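# Shut the toy oven door and leave everything upright

## Task

Swing the toy oven's door shut, release it, and make sure the oven ends up standing upright; any toy-food basket, any small tea box, the wire rack and the little red box must also remain standing.

## Robot and tools

Robot: two arms, left_arm and right_arm. left_arm wears a left hand, right_arm a right hand (mirror images). Calibrated bases in the scene frame: left_arm at (+0.022, +0.346, 0) m, right_arm at (-0.022, -0.277, 0) m, both almost unrotated. A camera stand sits behind the arms. Loose objects may occasionally get nudged by something else.

Scene frame: origin at table-top height, halfway between the nominal bases; +x points out over the table, +z up, left_arm lies toward +y. Camera left/right sides do not match arm names. Positions reported are in metres and may be off by a few centimetres.

Hand point: a spot fixed to the palm, about 0.05 m in front of it and 0.15 m from the wrist face. Its +z runs along the straightened fingers, +y points out of the palm, +x runs across the palm away from the thumb on the right hand (toward the thumb on the left hand). Straight fingers extend 0.06-0.07 m past the point and sit 0.06 m behind it along -y. A wrist bracket on the little-finger side can strike objects.

The row: every command row has 28 numbers, all in [-1, 1], always covering both arms. Order: left_arm dx, dy, dz, rx, ry, rz; left hand little, ring, middle, index, thumb_bend, thumb_turn, force_limit, speed; then the same 14 for right_arm. The six pose numbers are offsets, not poses: measured from that arm's Hand target as it stood when the action or move began, along scene-frame axes. 1.0 equals 0.6 m for dx/dy/dz and 180 degrees for rx/ry/rz; rx, ry, rz form one rotation vector turning about the Hand target's position. Sending six zeros re-requests the current Hand target. Repeating an offset in a later call moves further. The controller limits each step's orientation change to 40 degrees from the measured one.

Hand numbers are absolute targets, not offsets: each finger and thumb_bend goes from -1 (straight/open) to +1 (curled/closed); thumb_turn from -1 (beside palm) to +1 (opposite the fingers). force_limit maps -1..+1 to about 0..10 N at the fingertip (0..15 N for the two thumb motors). speed rises from near zero at -1 to full at +0.48 and stays full above. For a gentle close use speed -0.94 or lower. To keep a hand unchanged, resend the eight numbers of its last executed row (or, if none yet this scene, its hand_measured six plus hand_force_limit and hand_speed). A motor only starts when its target changes by at least 0.002. To loosen, send a target more open than hand_measured; to grip harder, raise force_limit and send a more-closed target.

Tools:
- execute_actions(actions, cameras): actions is a list of actions; each action is a list of up to 15 rows at 1/30 s each, the last row held if fewer. Every row in an action counts from the same starting Hand target. Empty actions returns state plus images.
- move(target, speed, blend, blocking, cameras): target is one 28-number row or up to 15 rows, every row an offset from the same starting Hand targets. speed is path top speed in m/s (0.002 to 4.3, default 0.25; turns up to twice that in rad/s), one value or one per target. blend in m rounds corners between listed targets (0 = stop at each). Paths are straight, do not avoid obstacles, and cap at 10 s. blocking=false returns early while motion continues.
- wait(seconds 0-10, cameras): lets time pass, arms hold last command.
- stop(cameras): brakes a running move.
- zoom_image(camera, region [x0, y0, x1, y1] pixels, max 504x504): closer view of the newest image. Cameras: cam_head_left, cam_head_right, cam_high, cam_left_wrist, cam_right_wrist (all 672x504).
- show_instructions(): reference images.
- finished_scene(scene): ends the current scene by its number; irreversible.

Results: per arm end_effector_position and end_effector_quat_wxyz (scene frame), Hand target (the commanded pose your next offsets start from), joint positions, velocities and torques, and per hand hand_measured, hand_stopped_by (moving, target, force, stalled, fault), hand_load_n (positive when pushed open; near 0 after losing a grip), hand_force_limit, hand_speed. A move adds a line with its ending (done, off_target, moving, held, fault) and limits (paced = clipped pose, held = steps withheld). done means within 10 mm and 2 degrees; neither done nor off_target tells you about contact. Arms commonly rest 1-3 cm (sometimes 5 cm) below the command from friction and weight; send the remaining distance as a new offset if needed.

Cautions: keep the two arms from touching or squeezing each other. Avoid fast contact, slamming the door, hard pushes into the oven or table, and knocking over the basket, tea box, rack or red box; nothing may leave the table. A blocked arm keeps pressing; end it by commanding back past the hand point. Don't route paths close to an arm's own base. Holding loads, stretching out or pushing against unreachable poses heats motors; at 100 °C an arm drops for a while, so watch for MOTOR HOT. Release the door only once it is at rest and shut.

Each tool is called after "Call:" in YAML: its name, and indented under it one key for each argument.

Reference images:

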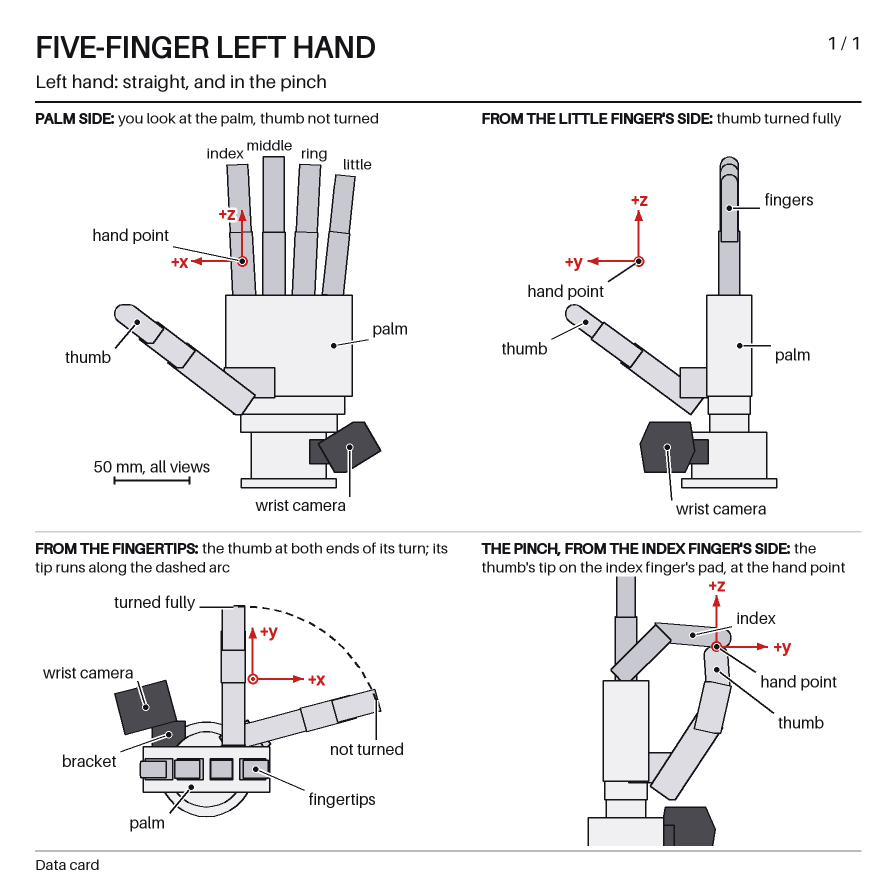

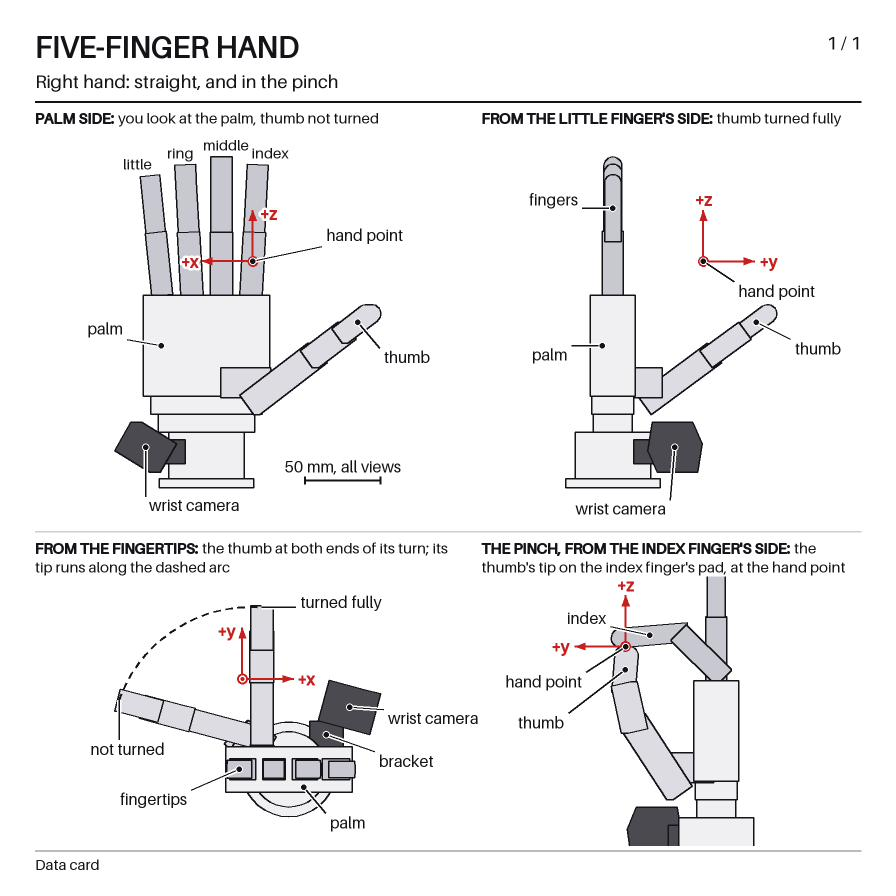

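## Session

Call:
execute_actions:
  actions: []

Scene clock: 0.00 s.
left_arm: end_effector_position=(+0.3689, +0.5334, +0.1103) hand_measured=(-1.000, -1.000, -1.000, -1.000, -1.000, -1.000) hand_load_n=(+0.0, +0.0, +0.0, +0.0, +0.0, +0.0) hand_stopped_by=(target, target, target, target, target, target) hand_force_limit=0.00 hand_speed=-0.80 end_effector_quat_wxyz=(-0.244, +0.796, -0.474, -0.288) | right_arm: end_effector_position=(+0.1641, +0.2891, +0.1838) hand_measured=(-1.000, -1.000, -1.000, -1.000, -1.000, -1.000) hand_load_n=(+0.0, +0.0, +0.0, +0.0, +0.0, +0.0) hand_stopped_by=(target, target, target, target, target, target) hand_force_limit=0.00 hand_speed=-0.80 end_effector_quat_wxyz=(+0.121, -0.645, +0.754, +0.026)
Joint positions: left_arm=[0.224 1.607 1.188 -1.243 -0.769 -0.297] | right_arm=[1.127 1.695 1.555 -1.19 0.06 1.311]
Joint velocities: within noise
Joint torques (N m): no reading
Motor temperatures (°C): left_arm=[28 24 24 26 27 24] | right_arm=[23 25 24 27 26 22]
Heat: left arm: hottest waist 28 °C; right arm: hottest wrist pitch 27 °C.
Hand target: left_arm +0.3758, +0.5349, +0.1131; -0.248, +0.797, -0.472, -0.284 | right_arm +0.1668, +0.2953, +0.1877; +0.126, -0.645, +0.754, +0.028

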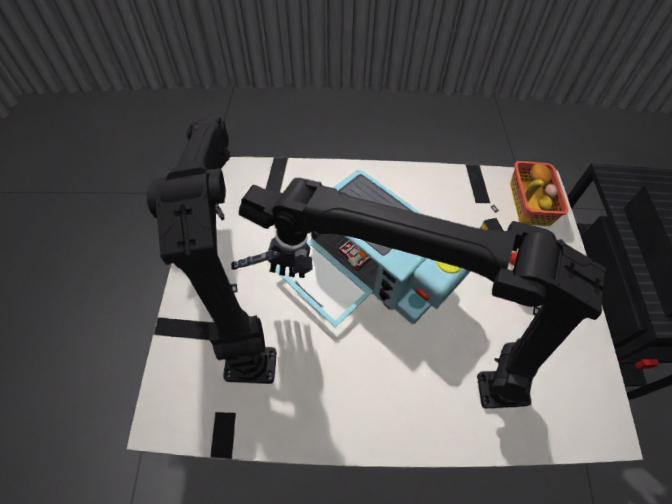

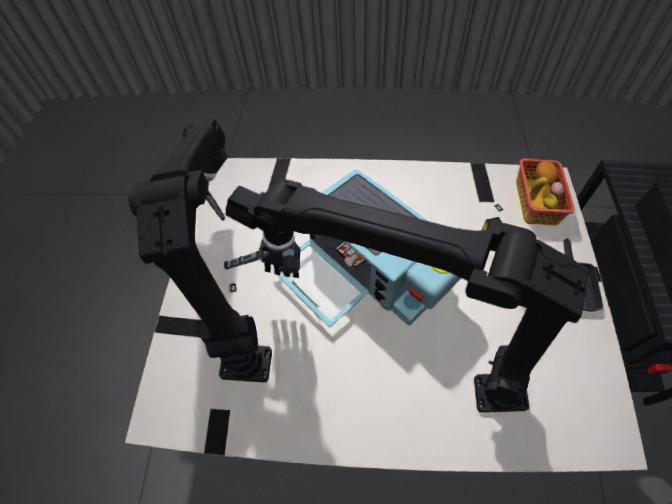

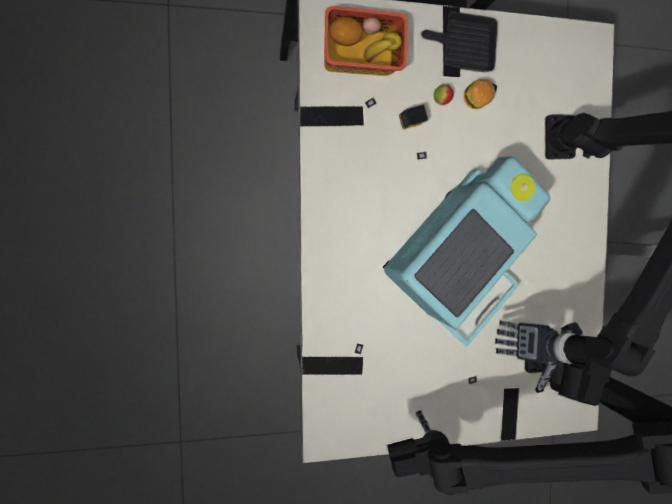

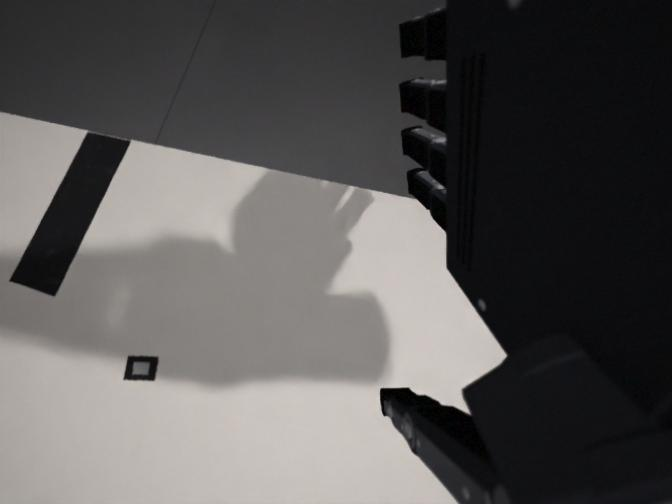

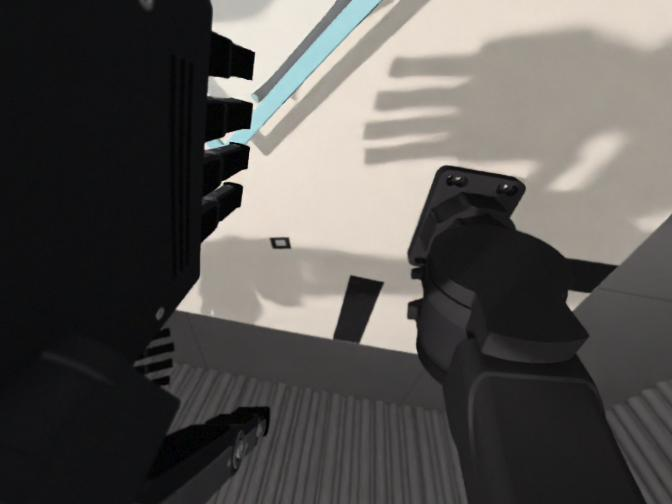

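Call:
zoom_image:
  camera: "cam_high"
  region: [370, 140, 570, 360]

Call:
zoom_image:
  camera: "cam_head_left"
  region: [220, 150, 520, 360]

Call:
zoom_image:
  camera: "cam_head_right"
  region: [220, 150, 520, 360]

Scaled by 2.291.

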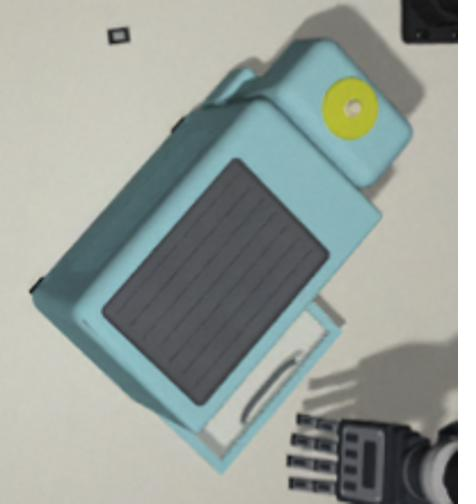

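Scaled by 1.680.

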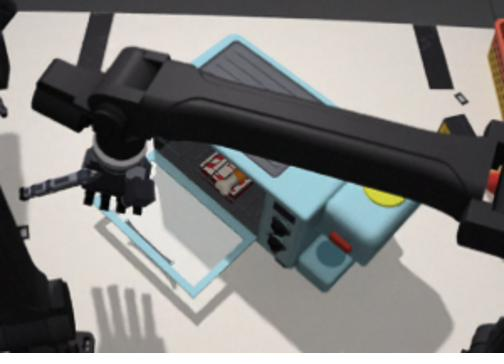

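Scaled by 1.680.

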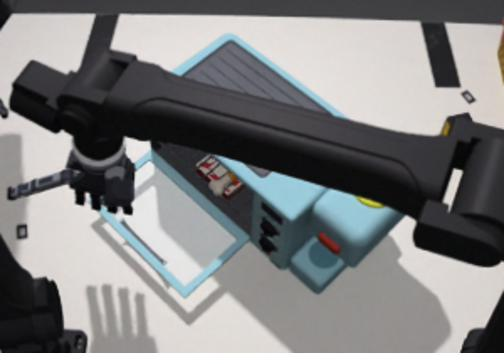

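Call:
move:
  target:
    - [0,0,0,0,0,0,-1,-1,-1,-1,-1,-1,0,-0.8, -0.08,-0.03,0.25,0,0,0,-1,-1,-1,-1,-1,-1,0,-0.8]
    - [0,0,0,0,0,0,-1,-1,-1,-1,-1,-1,0,-0.8, -0.08,-0.03,0.25,-0.088,-0.068,0.823,-1,-1,-1,-1,-1,-1,0,-0.8]
  speed: 0.4
  cameras: ["all"]

Scene clock: 5.53 s.
left_arm: end_effector_position=(+0.3689, +0.5334, +0.1103) hand_measured=(-1.000, -1.000, -1.000, -1.000, -1.000, -1.000) hand_load_n=(+0.0, +0.0, +0.5, +0.0, +0.0, +0.0) hand_stopped_by=(target, target, target, target, target, target) hand_force_limit=0.00 hand_speed=-0.80 end_effector_quat_wxyz=(-0.244, +0.796, -0.474, -0.288) | right_arm: end_effector_position=(+0.1163, +0.2626, +0.3091) hand_measured=(-1.000, -1.000, -1.000, -1.000, -1.000, -1.000) hand_load_n=(+0.0, +0.0, +0.0, +0.0, +0.0, +0.0) hand_stopped_by=(target, target, target, target, target, target) hand_force_limit=0.00 hand_speed=-0.80 end_effector_quat_wxyz=(+0.122, -0.652, +0.747, +0.030)
Joint positions: left_arm=[0.224 1.607 1.188 -1.243 -0.769 -0.297] | right_arm=[1.191 1.584 1.744 -1.487 0.067 1.355]
Joint torques (N m): left_arm=[-0.73 -12.4 10.4 -0.5 -0.71 -0.11] | right_arm=[-0.91 -10.4 9.09 1.59 0.18 -0.05]
Heat: left arm: hottest waist 28 °C; right arm: hottest wrist pitch 27 °C.
Hand target: left_arm +0.3758, +0.5349, +0.1131; -0.248, +0.797, -0.472, -0.284 | right_arm +0.1218, +0.2653, +0.2929; +0.112, -0.652, +0.750, +0.024 (not the last commanded pose)
Off the commanded pose: left_arm 0.008 m, 1 deg | right_arm 0.032 m, 148 deg.
move: held (right_arm; a check stopped the path); path passed 1 of 2 targets; limits=held
pose unreachable (right arm): on one or more control steps of this call, first in action 0 (counted from 0), this arm could not follow its commanded pose, so it was not sent that pose on those steps. It may still have moved: this result reports where it is.
cause: moving toward the commanded pose would bring a part of the arm too close to another arm (a part of this arm just beyond joint 4 (wrist pitch) and a part of the left arm just beyond its joint 3 (elbow), at the place that arm is still heading or pushing toward).

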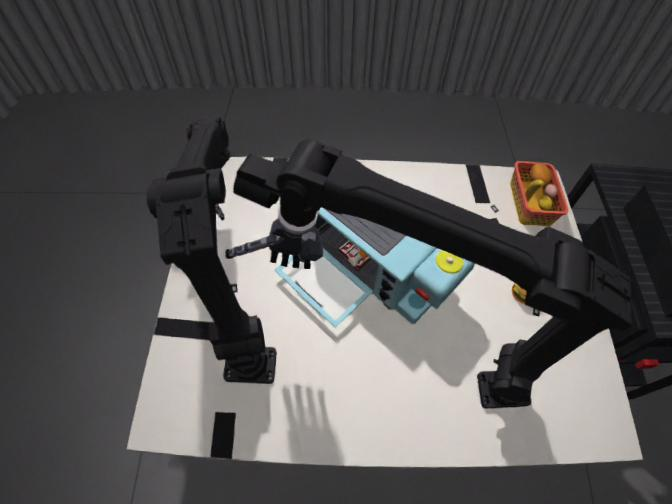

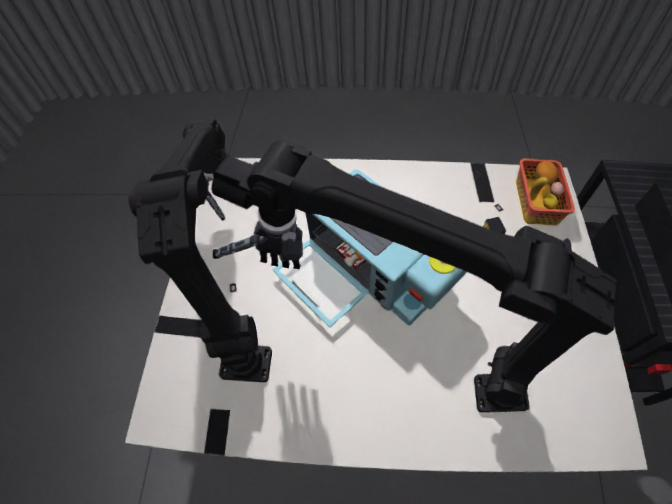

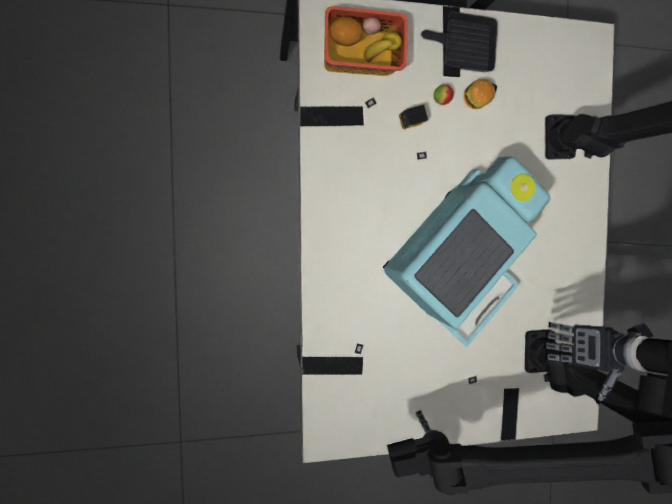

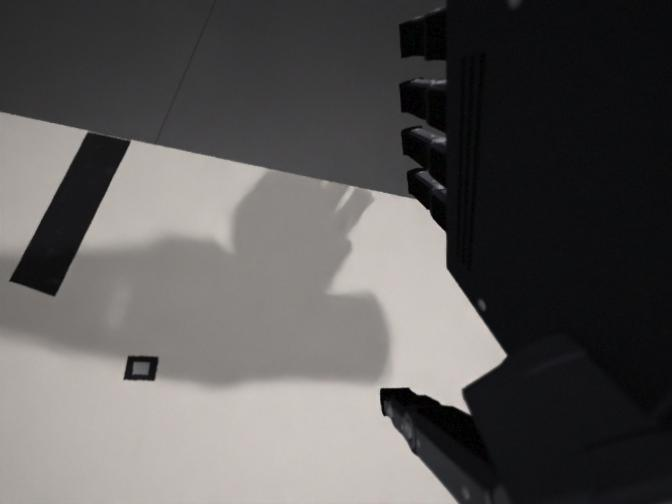

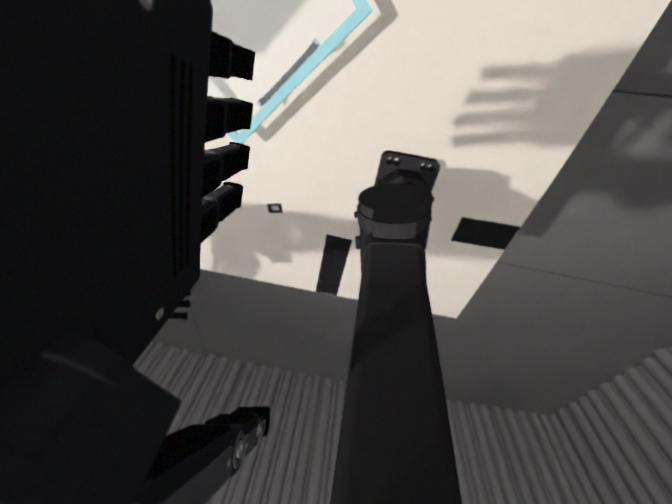

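Call:
move:
  target:
    - [-0.3,0.2,0.08,0,0,0.18,-1,-1,-1,-1,-1,-1,0,-0.8, 0,0,0,0,0,0,-1,-1,-1,-1,-1,-1,0,-0.8]
    - [-0.627,0.342,0.08,0,0,0.361,-1,-1,-1,-1,-1,-1,0,-0.8, 0,0,0,0,0,0,-1,-1,-1,-1,-1,-1,0,-0.8]
  speed: 0.4
  blend: 0.05
  cameras: ["cam_head_left"]

Scene clock: 8.13 s.
left_arm: end_effector_position=(-0.0048, +0.7193, +0.1522) hand_measured=(-1.000, -1.000, -1.000, -1.000, -1.000, -1.000) hand_load_n=(+0.0, +0.0, +0.0, +0.0, +0.0, +0.0) hand_stopped_by=(target, target, target, target, target, target) hand_force_limit=0.00 hand_speed=-0.80 end_effector_quat_wxyz=(-0.040, +0.925, +0.029, -0.378) | right_arm: end_effector_position=(+0.1163, +0.2626, +0.3091) hand_measured=(-1.000, -1.000, -1.000, -1.000, -1.000, -1.000) hand_load_n=(+0.0, +0.0, +0.0, +0.0, +0.0, +0.0) hand_stopped_by=(target, target, target, target, target, target) hand_force_limit=0.00 hand_speed=-0.80 end_effector_quat_wxyz=(+0.122, -0.652, +0.747, +0.030)
Joint positions: left_arm=[1.357 1.534 1.214 -1.373 -0.771 -0.313] | right_arm=[1.191 1.584 1.744 -1.487 0.067 1.355]
Joint torques (N m): left_arm=[-1.08 -10.64 13.89 -0.25 -0.63 -0.02] | right_arm=[-0.85 -10.4 9.1 1.62 0.18 -0.06]
Heat: left arm: hottest waist 28 °C; right arm: hottest wrist pitch 27 °C.
Hand target: left_arm -0.0004, +0.7401, +0.1610; -0.056, +0.926, +0.030, -0.372 | right_arm +0.1218, +0.2653, +0.2929; +0.112, -0.652, +0.750, +0.024
Off the commanded pose: left_arm 0.023 m, 2 deg | right_arm 0.017 m, 1 deg.
move: off_target (left_arm, right_arm)
Images, in order (width x height): cam_head_left 672x504.

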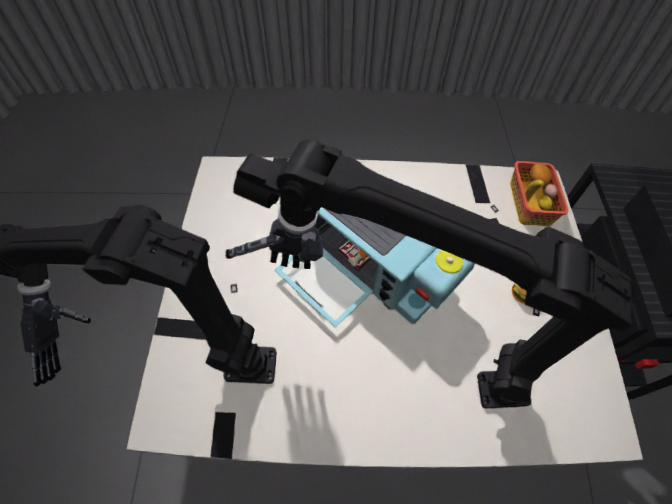

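Call:
move:
  target: [0,0,0,0,0,0,-1,-1,-1,-1,-1,-1,0,-0.8, 0.13,-0.05,0,-0.078,-0.059,0.819,-1,-1,-1,-1,-1,-1,0,-0.8]
  speed: 0.5
  cameras: ["all"]

Scene clock: 12.20 s.
left_arm: end_effector_position=(-0.0049, +0.7193, +0.1522) hand_measured=(-1.000, -1.000, -1.000, -1.000, -1.000, -1.000) hand_load_n=(+0.0, +0.0, +0.0, +0.0, +0.0, +0.0) hand_stopped_by=(target, target, target, target, target, target) hand_force_limit=0.00 hand_speed=-0.80 end_effector_quat_wxyz=(-0.040, +0.925, +0.028, -0.378) | right_arm: end_effector_position=(+0.2051, +0.2397, +0.2920) hand_measured=(-1.000, -1.000, -1.000, -1.000, -1.000, -1.000) hand_load_n=(+0.0, +0.0, +0.0, +0.0, -0.5, +0.0) hand_stopped_by=(target, target, target, target, target, target) hand_force_limit=0.00 hand_speed=-0.80 end_effector_quat_wxyz=(-0.051, +0.905, +0.419, +0.055)
Joint positions: left_arm=[1.357 1.534 1.214 -1.373 -0.771 -0.312] | right_arm=[1.204 1.879 2.126 -1.667 0.009 -1.197]
Joint torques (N m): left_arm=[-0.73 -10.64 13.9 -0.25 -0.63 0] | right_arm=[0.44 -15.97 8.57 0.46 0.33 -0.12]
Heat: left arm: hottest waist 28 °C; right arm: hottest elbow 27 °C.
Hand target: left_arm -0.0004, +0.7401, +0.1610; -0.056, +0.926, +0.030, -0.372 | right_arm +0.1998, +0.2353, +0.2927; +0.000, +0.905, +0.424, -0.001
Off the commanded pose: left_arm 0.023 m, 2 deg | right_arm 0.007 m, 9 deg.
joint sent to its limit (right arm) — joint 4 (wrist pitch), lower limit. The joint targets are off in orientation, not in position.
move: off_target (left_arm, right_arm)

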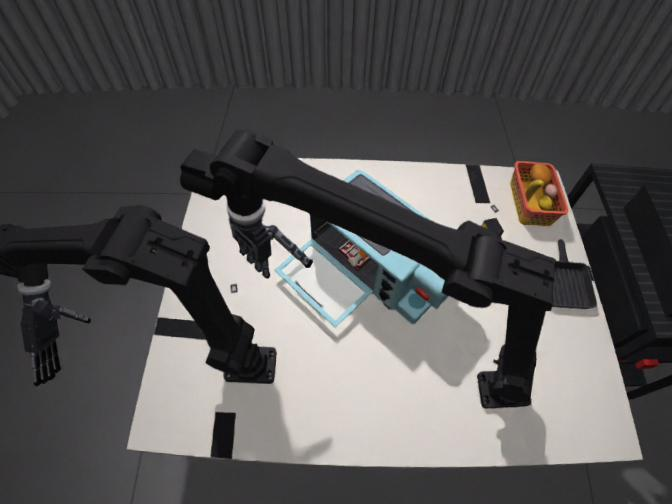

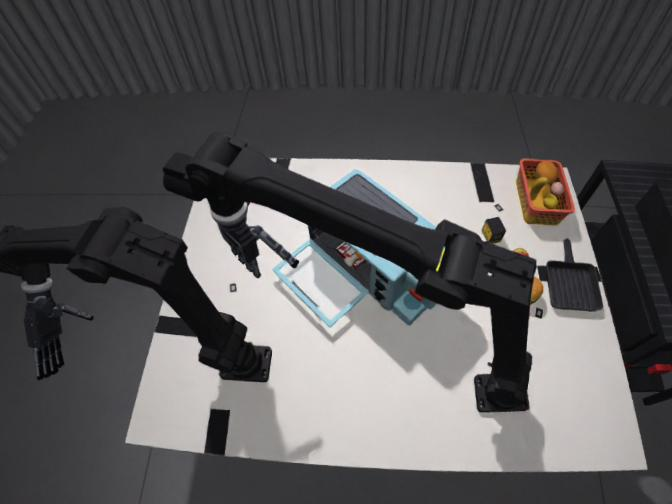

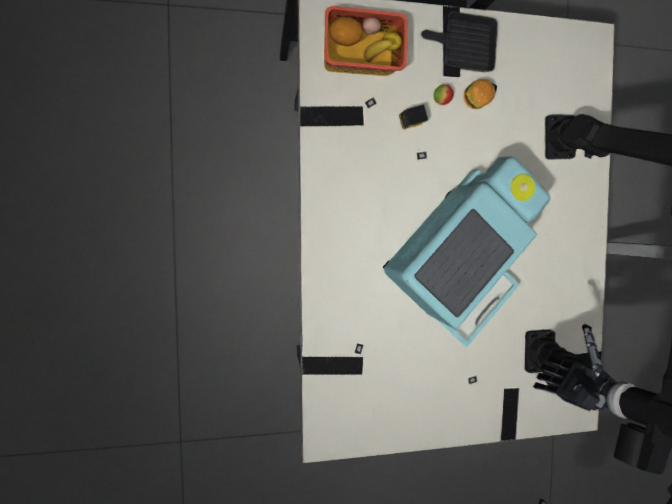

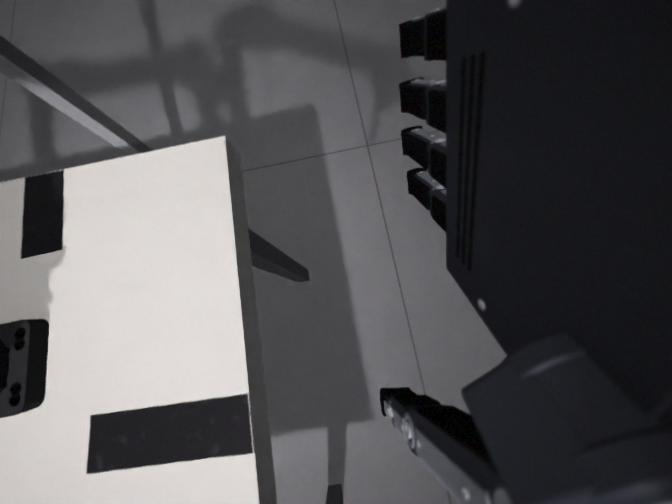

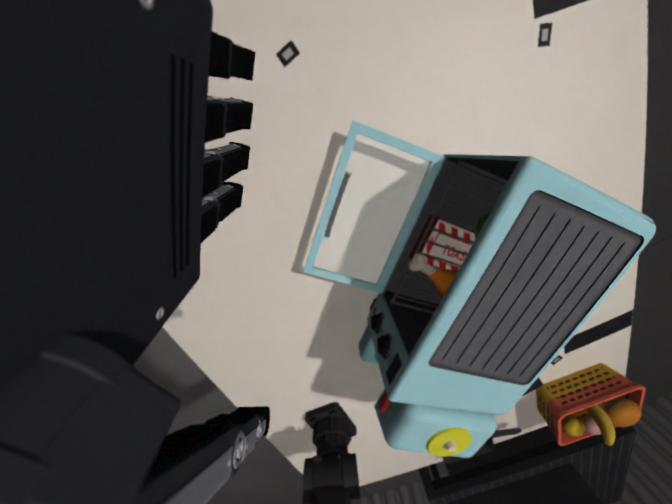

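Call:
move:
  target: [0,0,0,0,0,0,-1,-1,-1,-1,-1,-1,0,-0.8, -0.033,0.05,-0.28,0,0,0,0.2,0.2,0.2,0.2,-1,-1,0,0]
  speed: 0.3
  cameras: ["all"]

Scene clock: 15.00 s.
left_arm: end_effector_position=(-0.0049, +0.7193, +0.1522) hand_measured=(-1.000, -1.000, -1.000, -1.000, -1.000, -1.000) hand_load_n=(+0.0, +0.0, +0.0, -0.5, +0.0, +0.0) hand_stopped_by=(target, target, target, target, target, target) hand_force_limit=0.00 hand_speed=-0.80 end_effector_quat_wxyz=(-0.040, +0.925, +0.028, -0.378) | right_arm: end_effector_position=(+0.1835, +0.2607, +0.1311) hand_measured=(+0.200, +0.200, +0.200, +0.200, -1.000, -1.000) hand_load_n=(+0.0, +0.0, +0.0, +0.0, +0.0, +0.0) hand_stopped_by=(target, target, target, target, target, target) hand_force_limit=0.00 hand_speed=0.00 end_effector_quat_wxyz=(+0.001, +0.905, +0.426, +0.000)
Joint positions: left_arm=[1.357 1.534 1.214 -1.373 -0.771 -0.312] | right_arm=[1.246 2.017 1.902 -1.458 0.001 -1.168]
Joint torques (N m): left_arm=[-0.73 -10.64 13.89 -0.24 -0.63 0] | right_arm=[0.21 -16.38 9.81 0.92 0.11 0.09]
Heat: left arm: hottest waist 28 °C; right arm: hottest elbow 27 °C.
Hand target: left_arm -0.0004, +0.7401, +0.1610; -0.056, +0.926, +0.030, -0.372 | right_arm +0.1800, +0.2653, +0.1248; +0.000, +0.905, +0.424, -0.001
Off the commanded pose: left_arm 0.023 m, 2 deg | right_arm 0.009 m, 0 deg.
move: off_target (left_arm)

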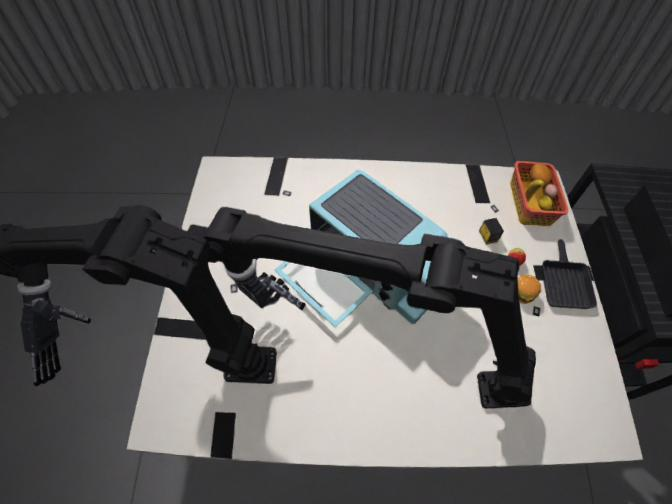

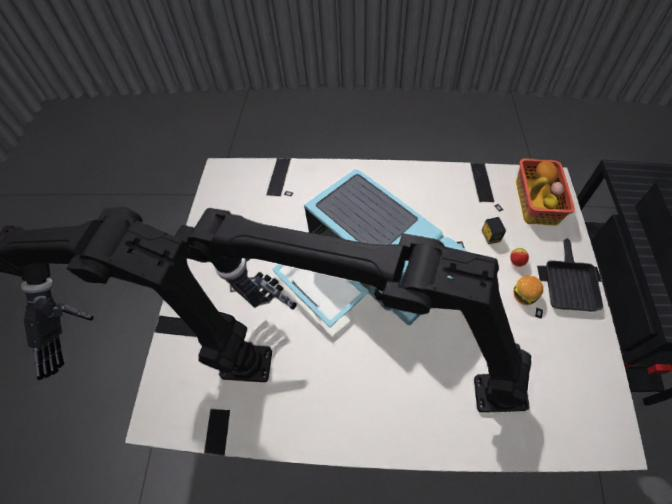

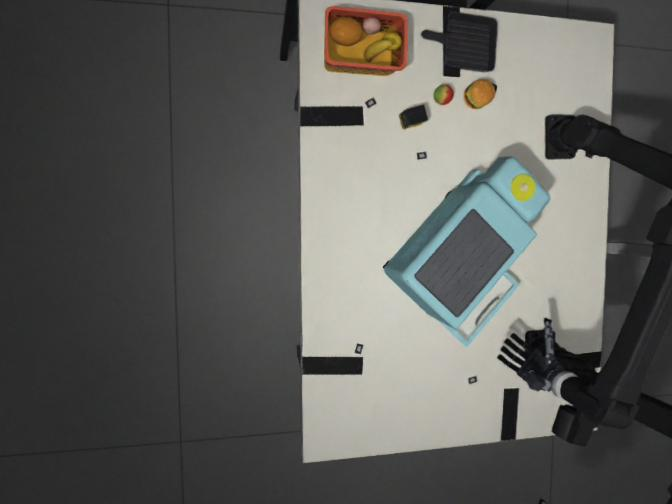

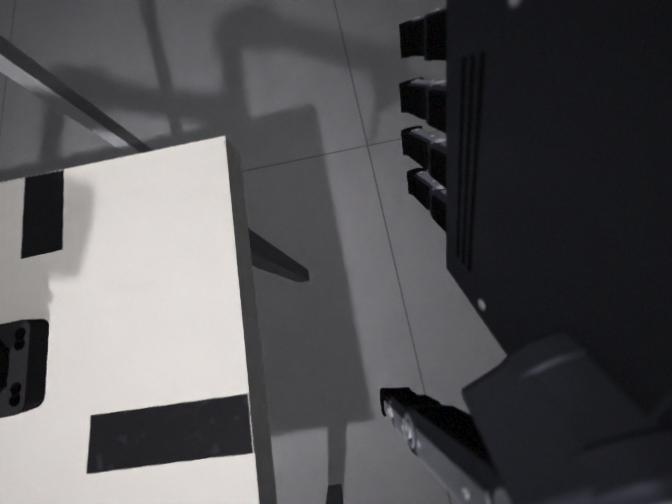

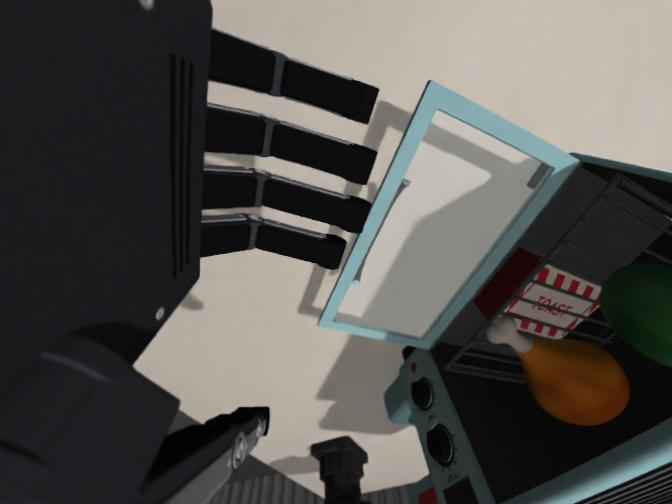

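Call:
zoom_image:
  camera: "cam_high"
  region: [430, 250, 600, 400]

Call:
zoom_image:
  camera: "cam_head_left"
  region: [210, 220, 390, 350]

Scaled by 2.965.

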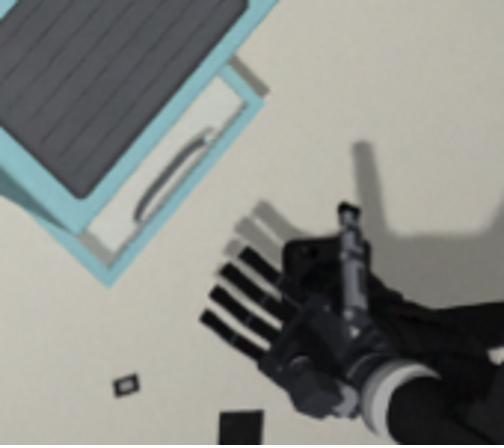

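Scaled by 2.800.

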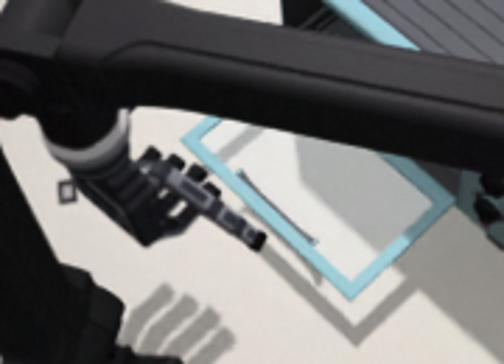

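Call:
move:
  target: [0,0,0,0,0,0,-1,-1,-1,-1,-1,-1,0,-0.8, -0.01,0.01,-0.125,0,0,-0.04,0.2,0.2,0.2,0.2,-1,-1,0,0]
  speed: 0.2
  cameras: ["cam_right_wrist","cam_high","cam_head_left","cam_head_right"]

Scene clock: 18.70 s.
left_arm: end_effector_position=(-0.0049, +0.7193, +0.1522) hand_measured=(-1.000, -1.000, -1.000, -1.000, -1.000, -1.000) hand_load_n=(+0.0, +0.0, +0.0, +0.0, +0.0, +0.0) hand_stopped_by=(target, target, target, target, target, target) hand_force_limit=0.00 hand_speed=-0.80 end_effector_quat_wxyz=(-0.040, +0.925, +0.028, -0.378) | right_arm: end_effector_position=(+0.1794, +0.2711, +0.0642) hand_measured=(+0.200, +0.200, +0.200, +0.200, -1.000, -1.000) hand_load_n=(+0.0, +0.0, +0.0, +0.0, +0.0, +0.0) hand_stopped_by=(target, target, target, target, target, target) hand_force_limit=0.00 hand_speed=0.00 end_effector_quat_wxyz=(-0.006, +0.930, +0.368, +0.006)
Joint positions: left_arm=[1.357 1.534 1.214 -1.373 -0.771 -0.312] | right_arm=[1.246 2.077 1.825 -1.302 0.001 -1.042]
Joint torques (N m): left_arm=[-0.79 -10.58 13.89 -0.24 -0.63 0] | right_arm=[0.21 -15.62 8.88 0.95 0.11 0.09]
Motor temperatures (°C): left_arm=[28 25 29 26 27 23] | right_arm=[23 26 27 27 26 22]
Heat: left arm: hottest elbow 29 °C; right arm: hottest elbow 27 °C.
Hand target: left_arm -0.0004, +0.7401, +0.1610; -0.056, +0.926, +0.030, -0.372 | right_arm +0.1741, +0.2713, +0.0498; +0.000, +0.930, +0.367, -0.001
Off the commanded pose: left_arm 0.023 m, 2 deg | right_arm 0.015 m, 1 deg.
move: off_target (left_arm, right_arm)
Images, in order (width x height): cam_head_left 672x504, cam_head_right 672x504, cam_high 672x504, cam_right_wrist 672x504.

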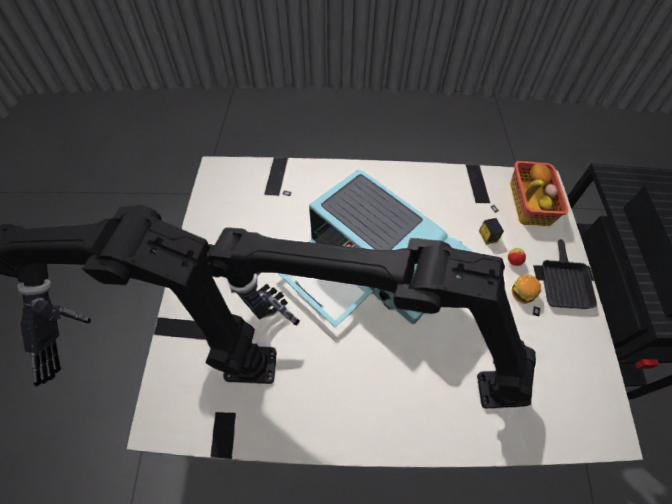

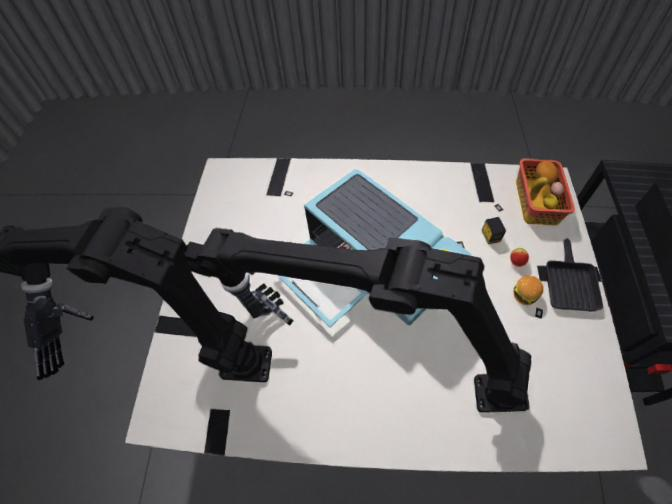

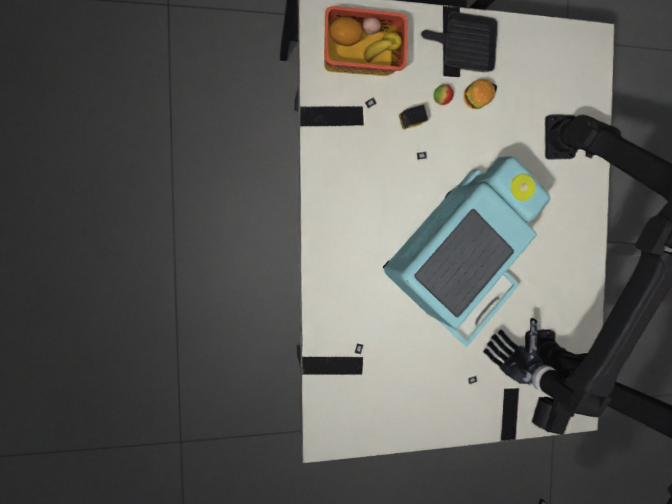

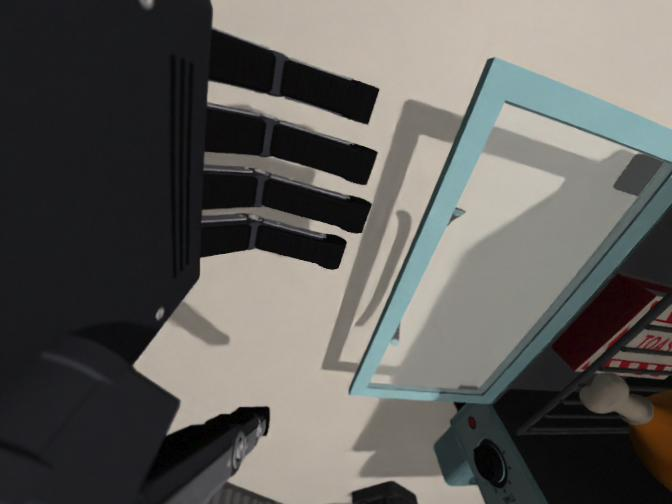

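Call:
move:
  target: [0,0,0,0,0,0,-1,-1,-1,-1,-1,-1,0,-0.8, 0,0,-0.045,0,0,0,0.2,0.2,0.2,0.2,-1,-1,0,0]
  speed: 0.1
  cameras: ["cam_right_wrist","cam_high","cam_head_left","cam_head_right"]

Call:
zoom_image:
  camera: "cam_head_left"
  region: [210, 240, 390, 370]

Call:
zoom_image:
  camera: "cam_high"
  region: [430, 250, 600, 400]

Scene clock: 20.23 s.
left_arm: end_effector_position=(-0.0049, +0.7193, +0.1522) hand_measured=(-1.000, -1.000, -1.000, -1.000, -1.000, -1.000) hand_load_n=(+0.0, +0.0, +0.0, +0.0, +0.0, +0.0) hand_stopped_by=(target, target, target, target, target, target) hand_force_limit=0.00 hand_speed=-0.80 end_effector_quat_wxyz=(-0.040, +0.925, +0.028, -0.378) | right_arm: end_effector_position=(+0.1805, +0.2747, +0.0451) hand_measured=(+0.200, +0.200, +0.200, +0.200, -1.000, -1.000) hand_load_n=(+0.0, +0.0, +0.5, +0.5, +0.0, +0.5) hand_stopped_by=(target, target, target, target, target, target) hand_force_limit=0.00 hand_speed=0.00 end_effector_quat_wxyz=(-0.013, +0.930, +0.368, +0.011)
Joint positions: left_arm=[1.357 1.534 1.214 -1.373 -0.771 -0.312] | right_arm=[1.246 2.089 1.795 -1.244 0.001 -1.041]
Joint torques (N m): left_arm=[-0.79 -10.58 13.89 -0.25 -0.63 0] | right_arm=[0.21 -14.97 8.2 1.01 0.11 0.07]
Heat: left arm: hottest elbow 29 °C; right arm: hottest elbow 27 °C.
Hand target: left_arm -0.0004, +0.7401, +0.1610; -0.056, +0.926, +0.030, -0.372 | right_arm +0.1741, +0.2713, +0.0228; +0.000, +0.930, +0.367, -0.001
Off the commanded pose: left_arm 0.023 m, 2 deg | right_arm 0.023 m, 2 deg.
move: off_target (left_arm, right_arm)
Images, in order (width x height): cam_head_left 672x504, cam_head_right 672x504, cam_high 672x504, cam_right_wrist 672x504.

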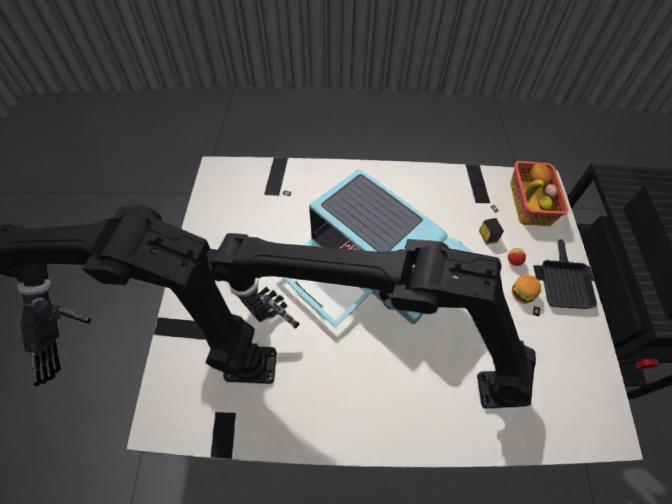

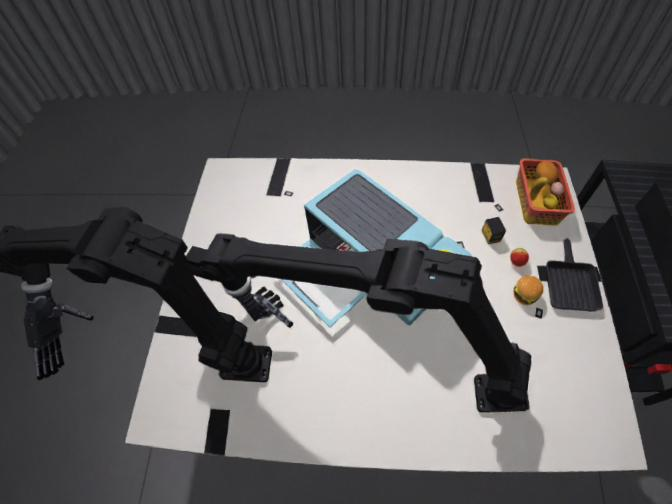

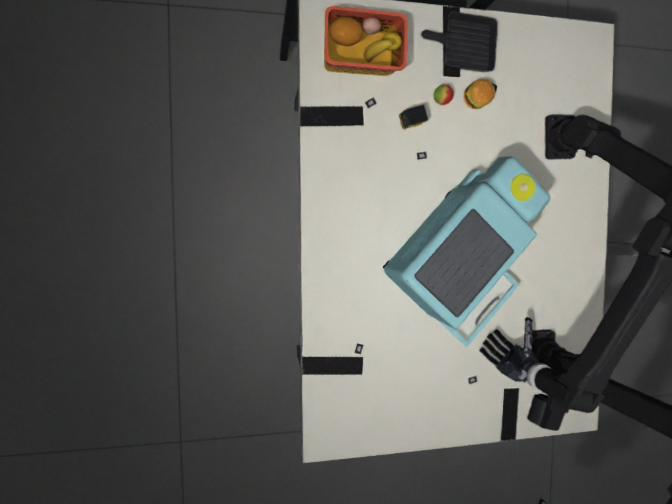

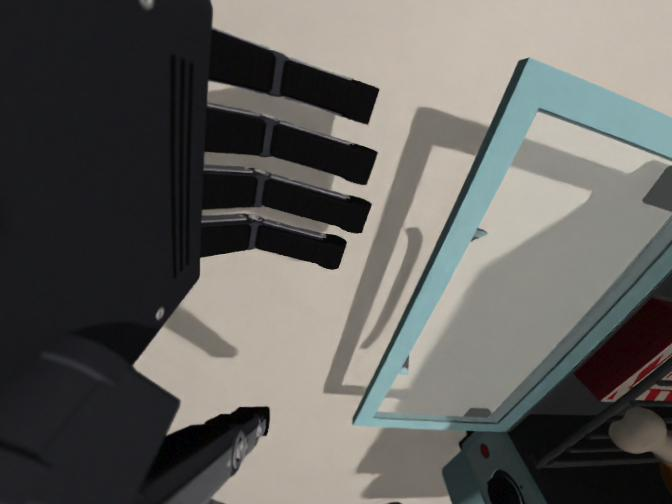

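Scaled by 2.800.

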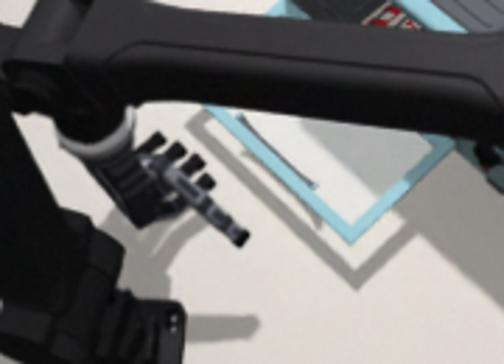

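Scaled by 2.965.

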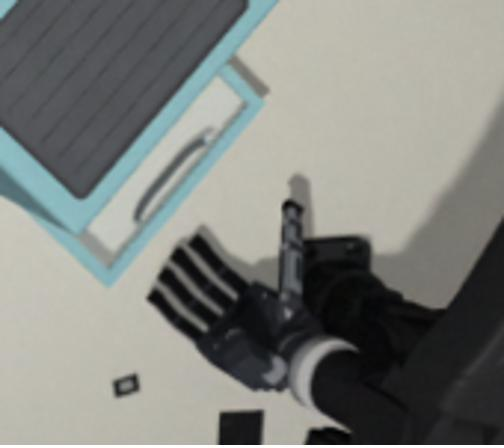

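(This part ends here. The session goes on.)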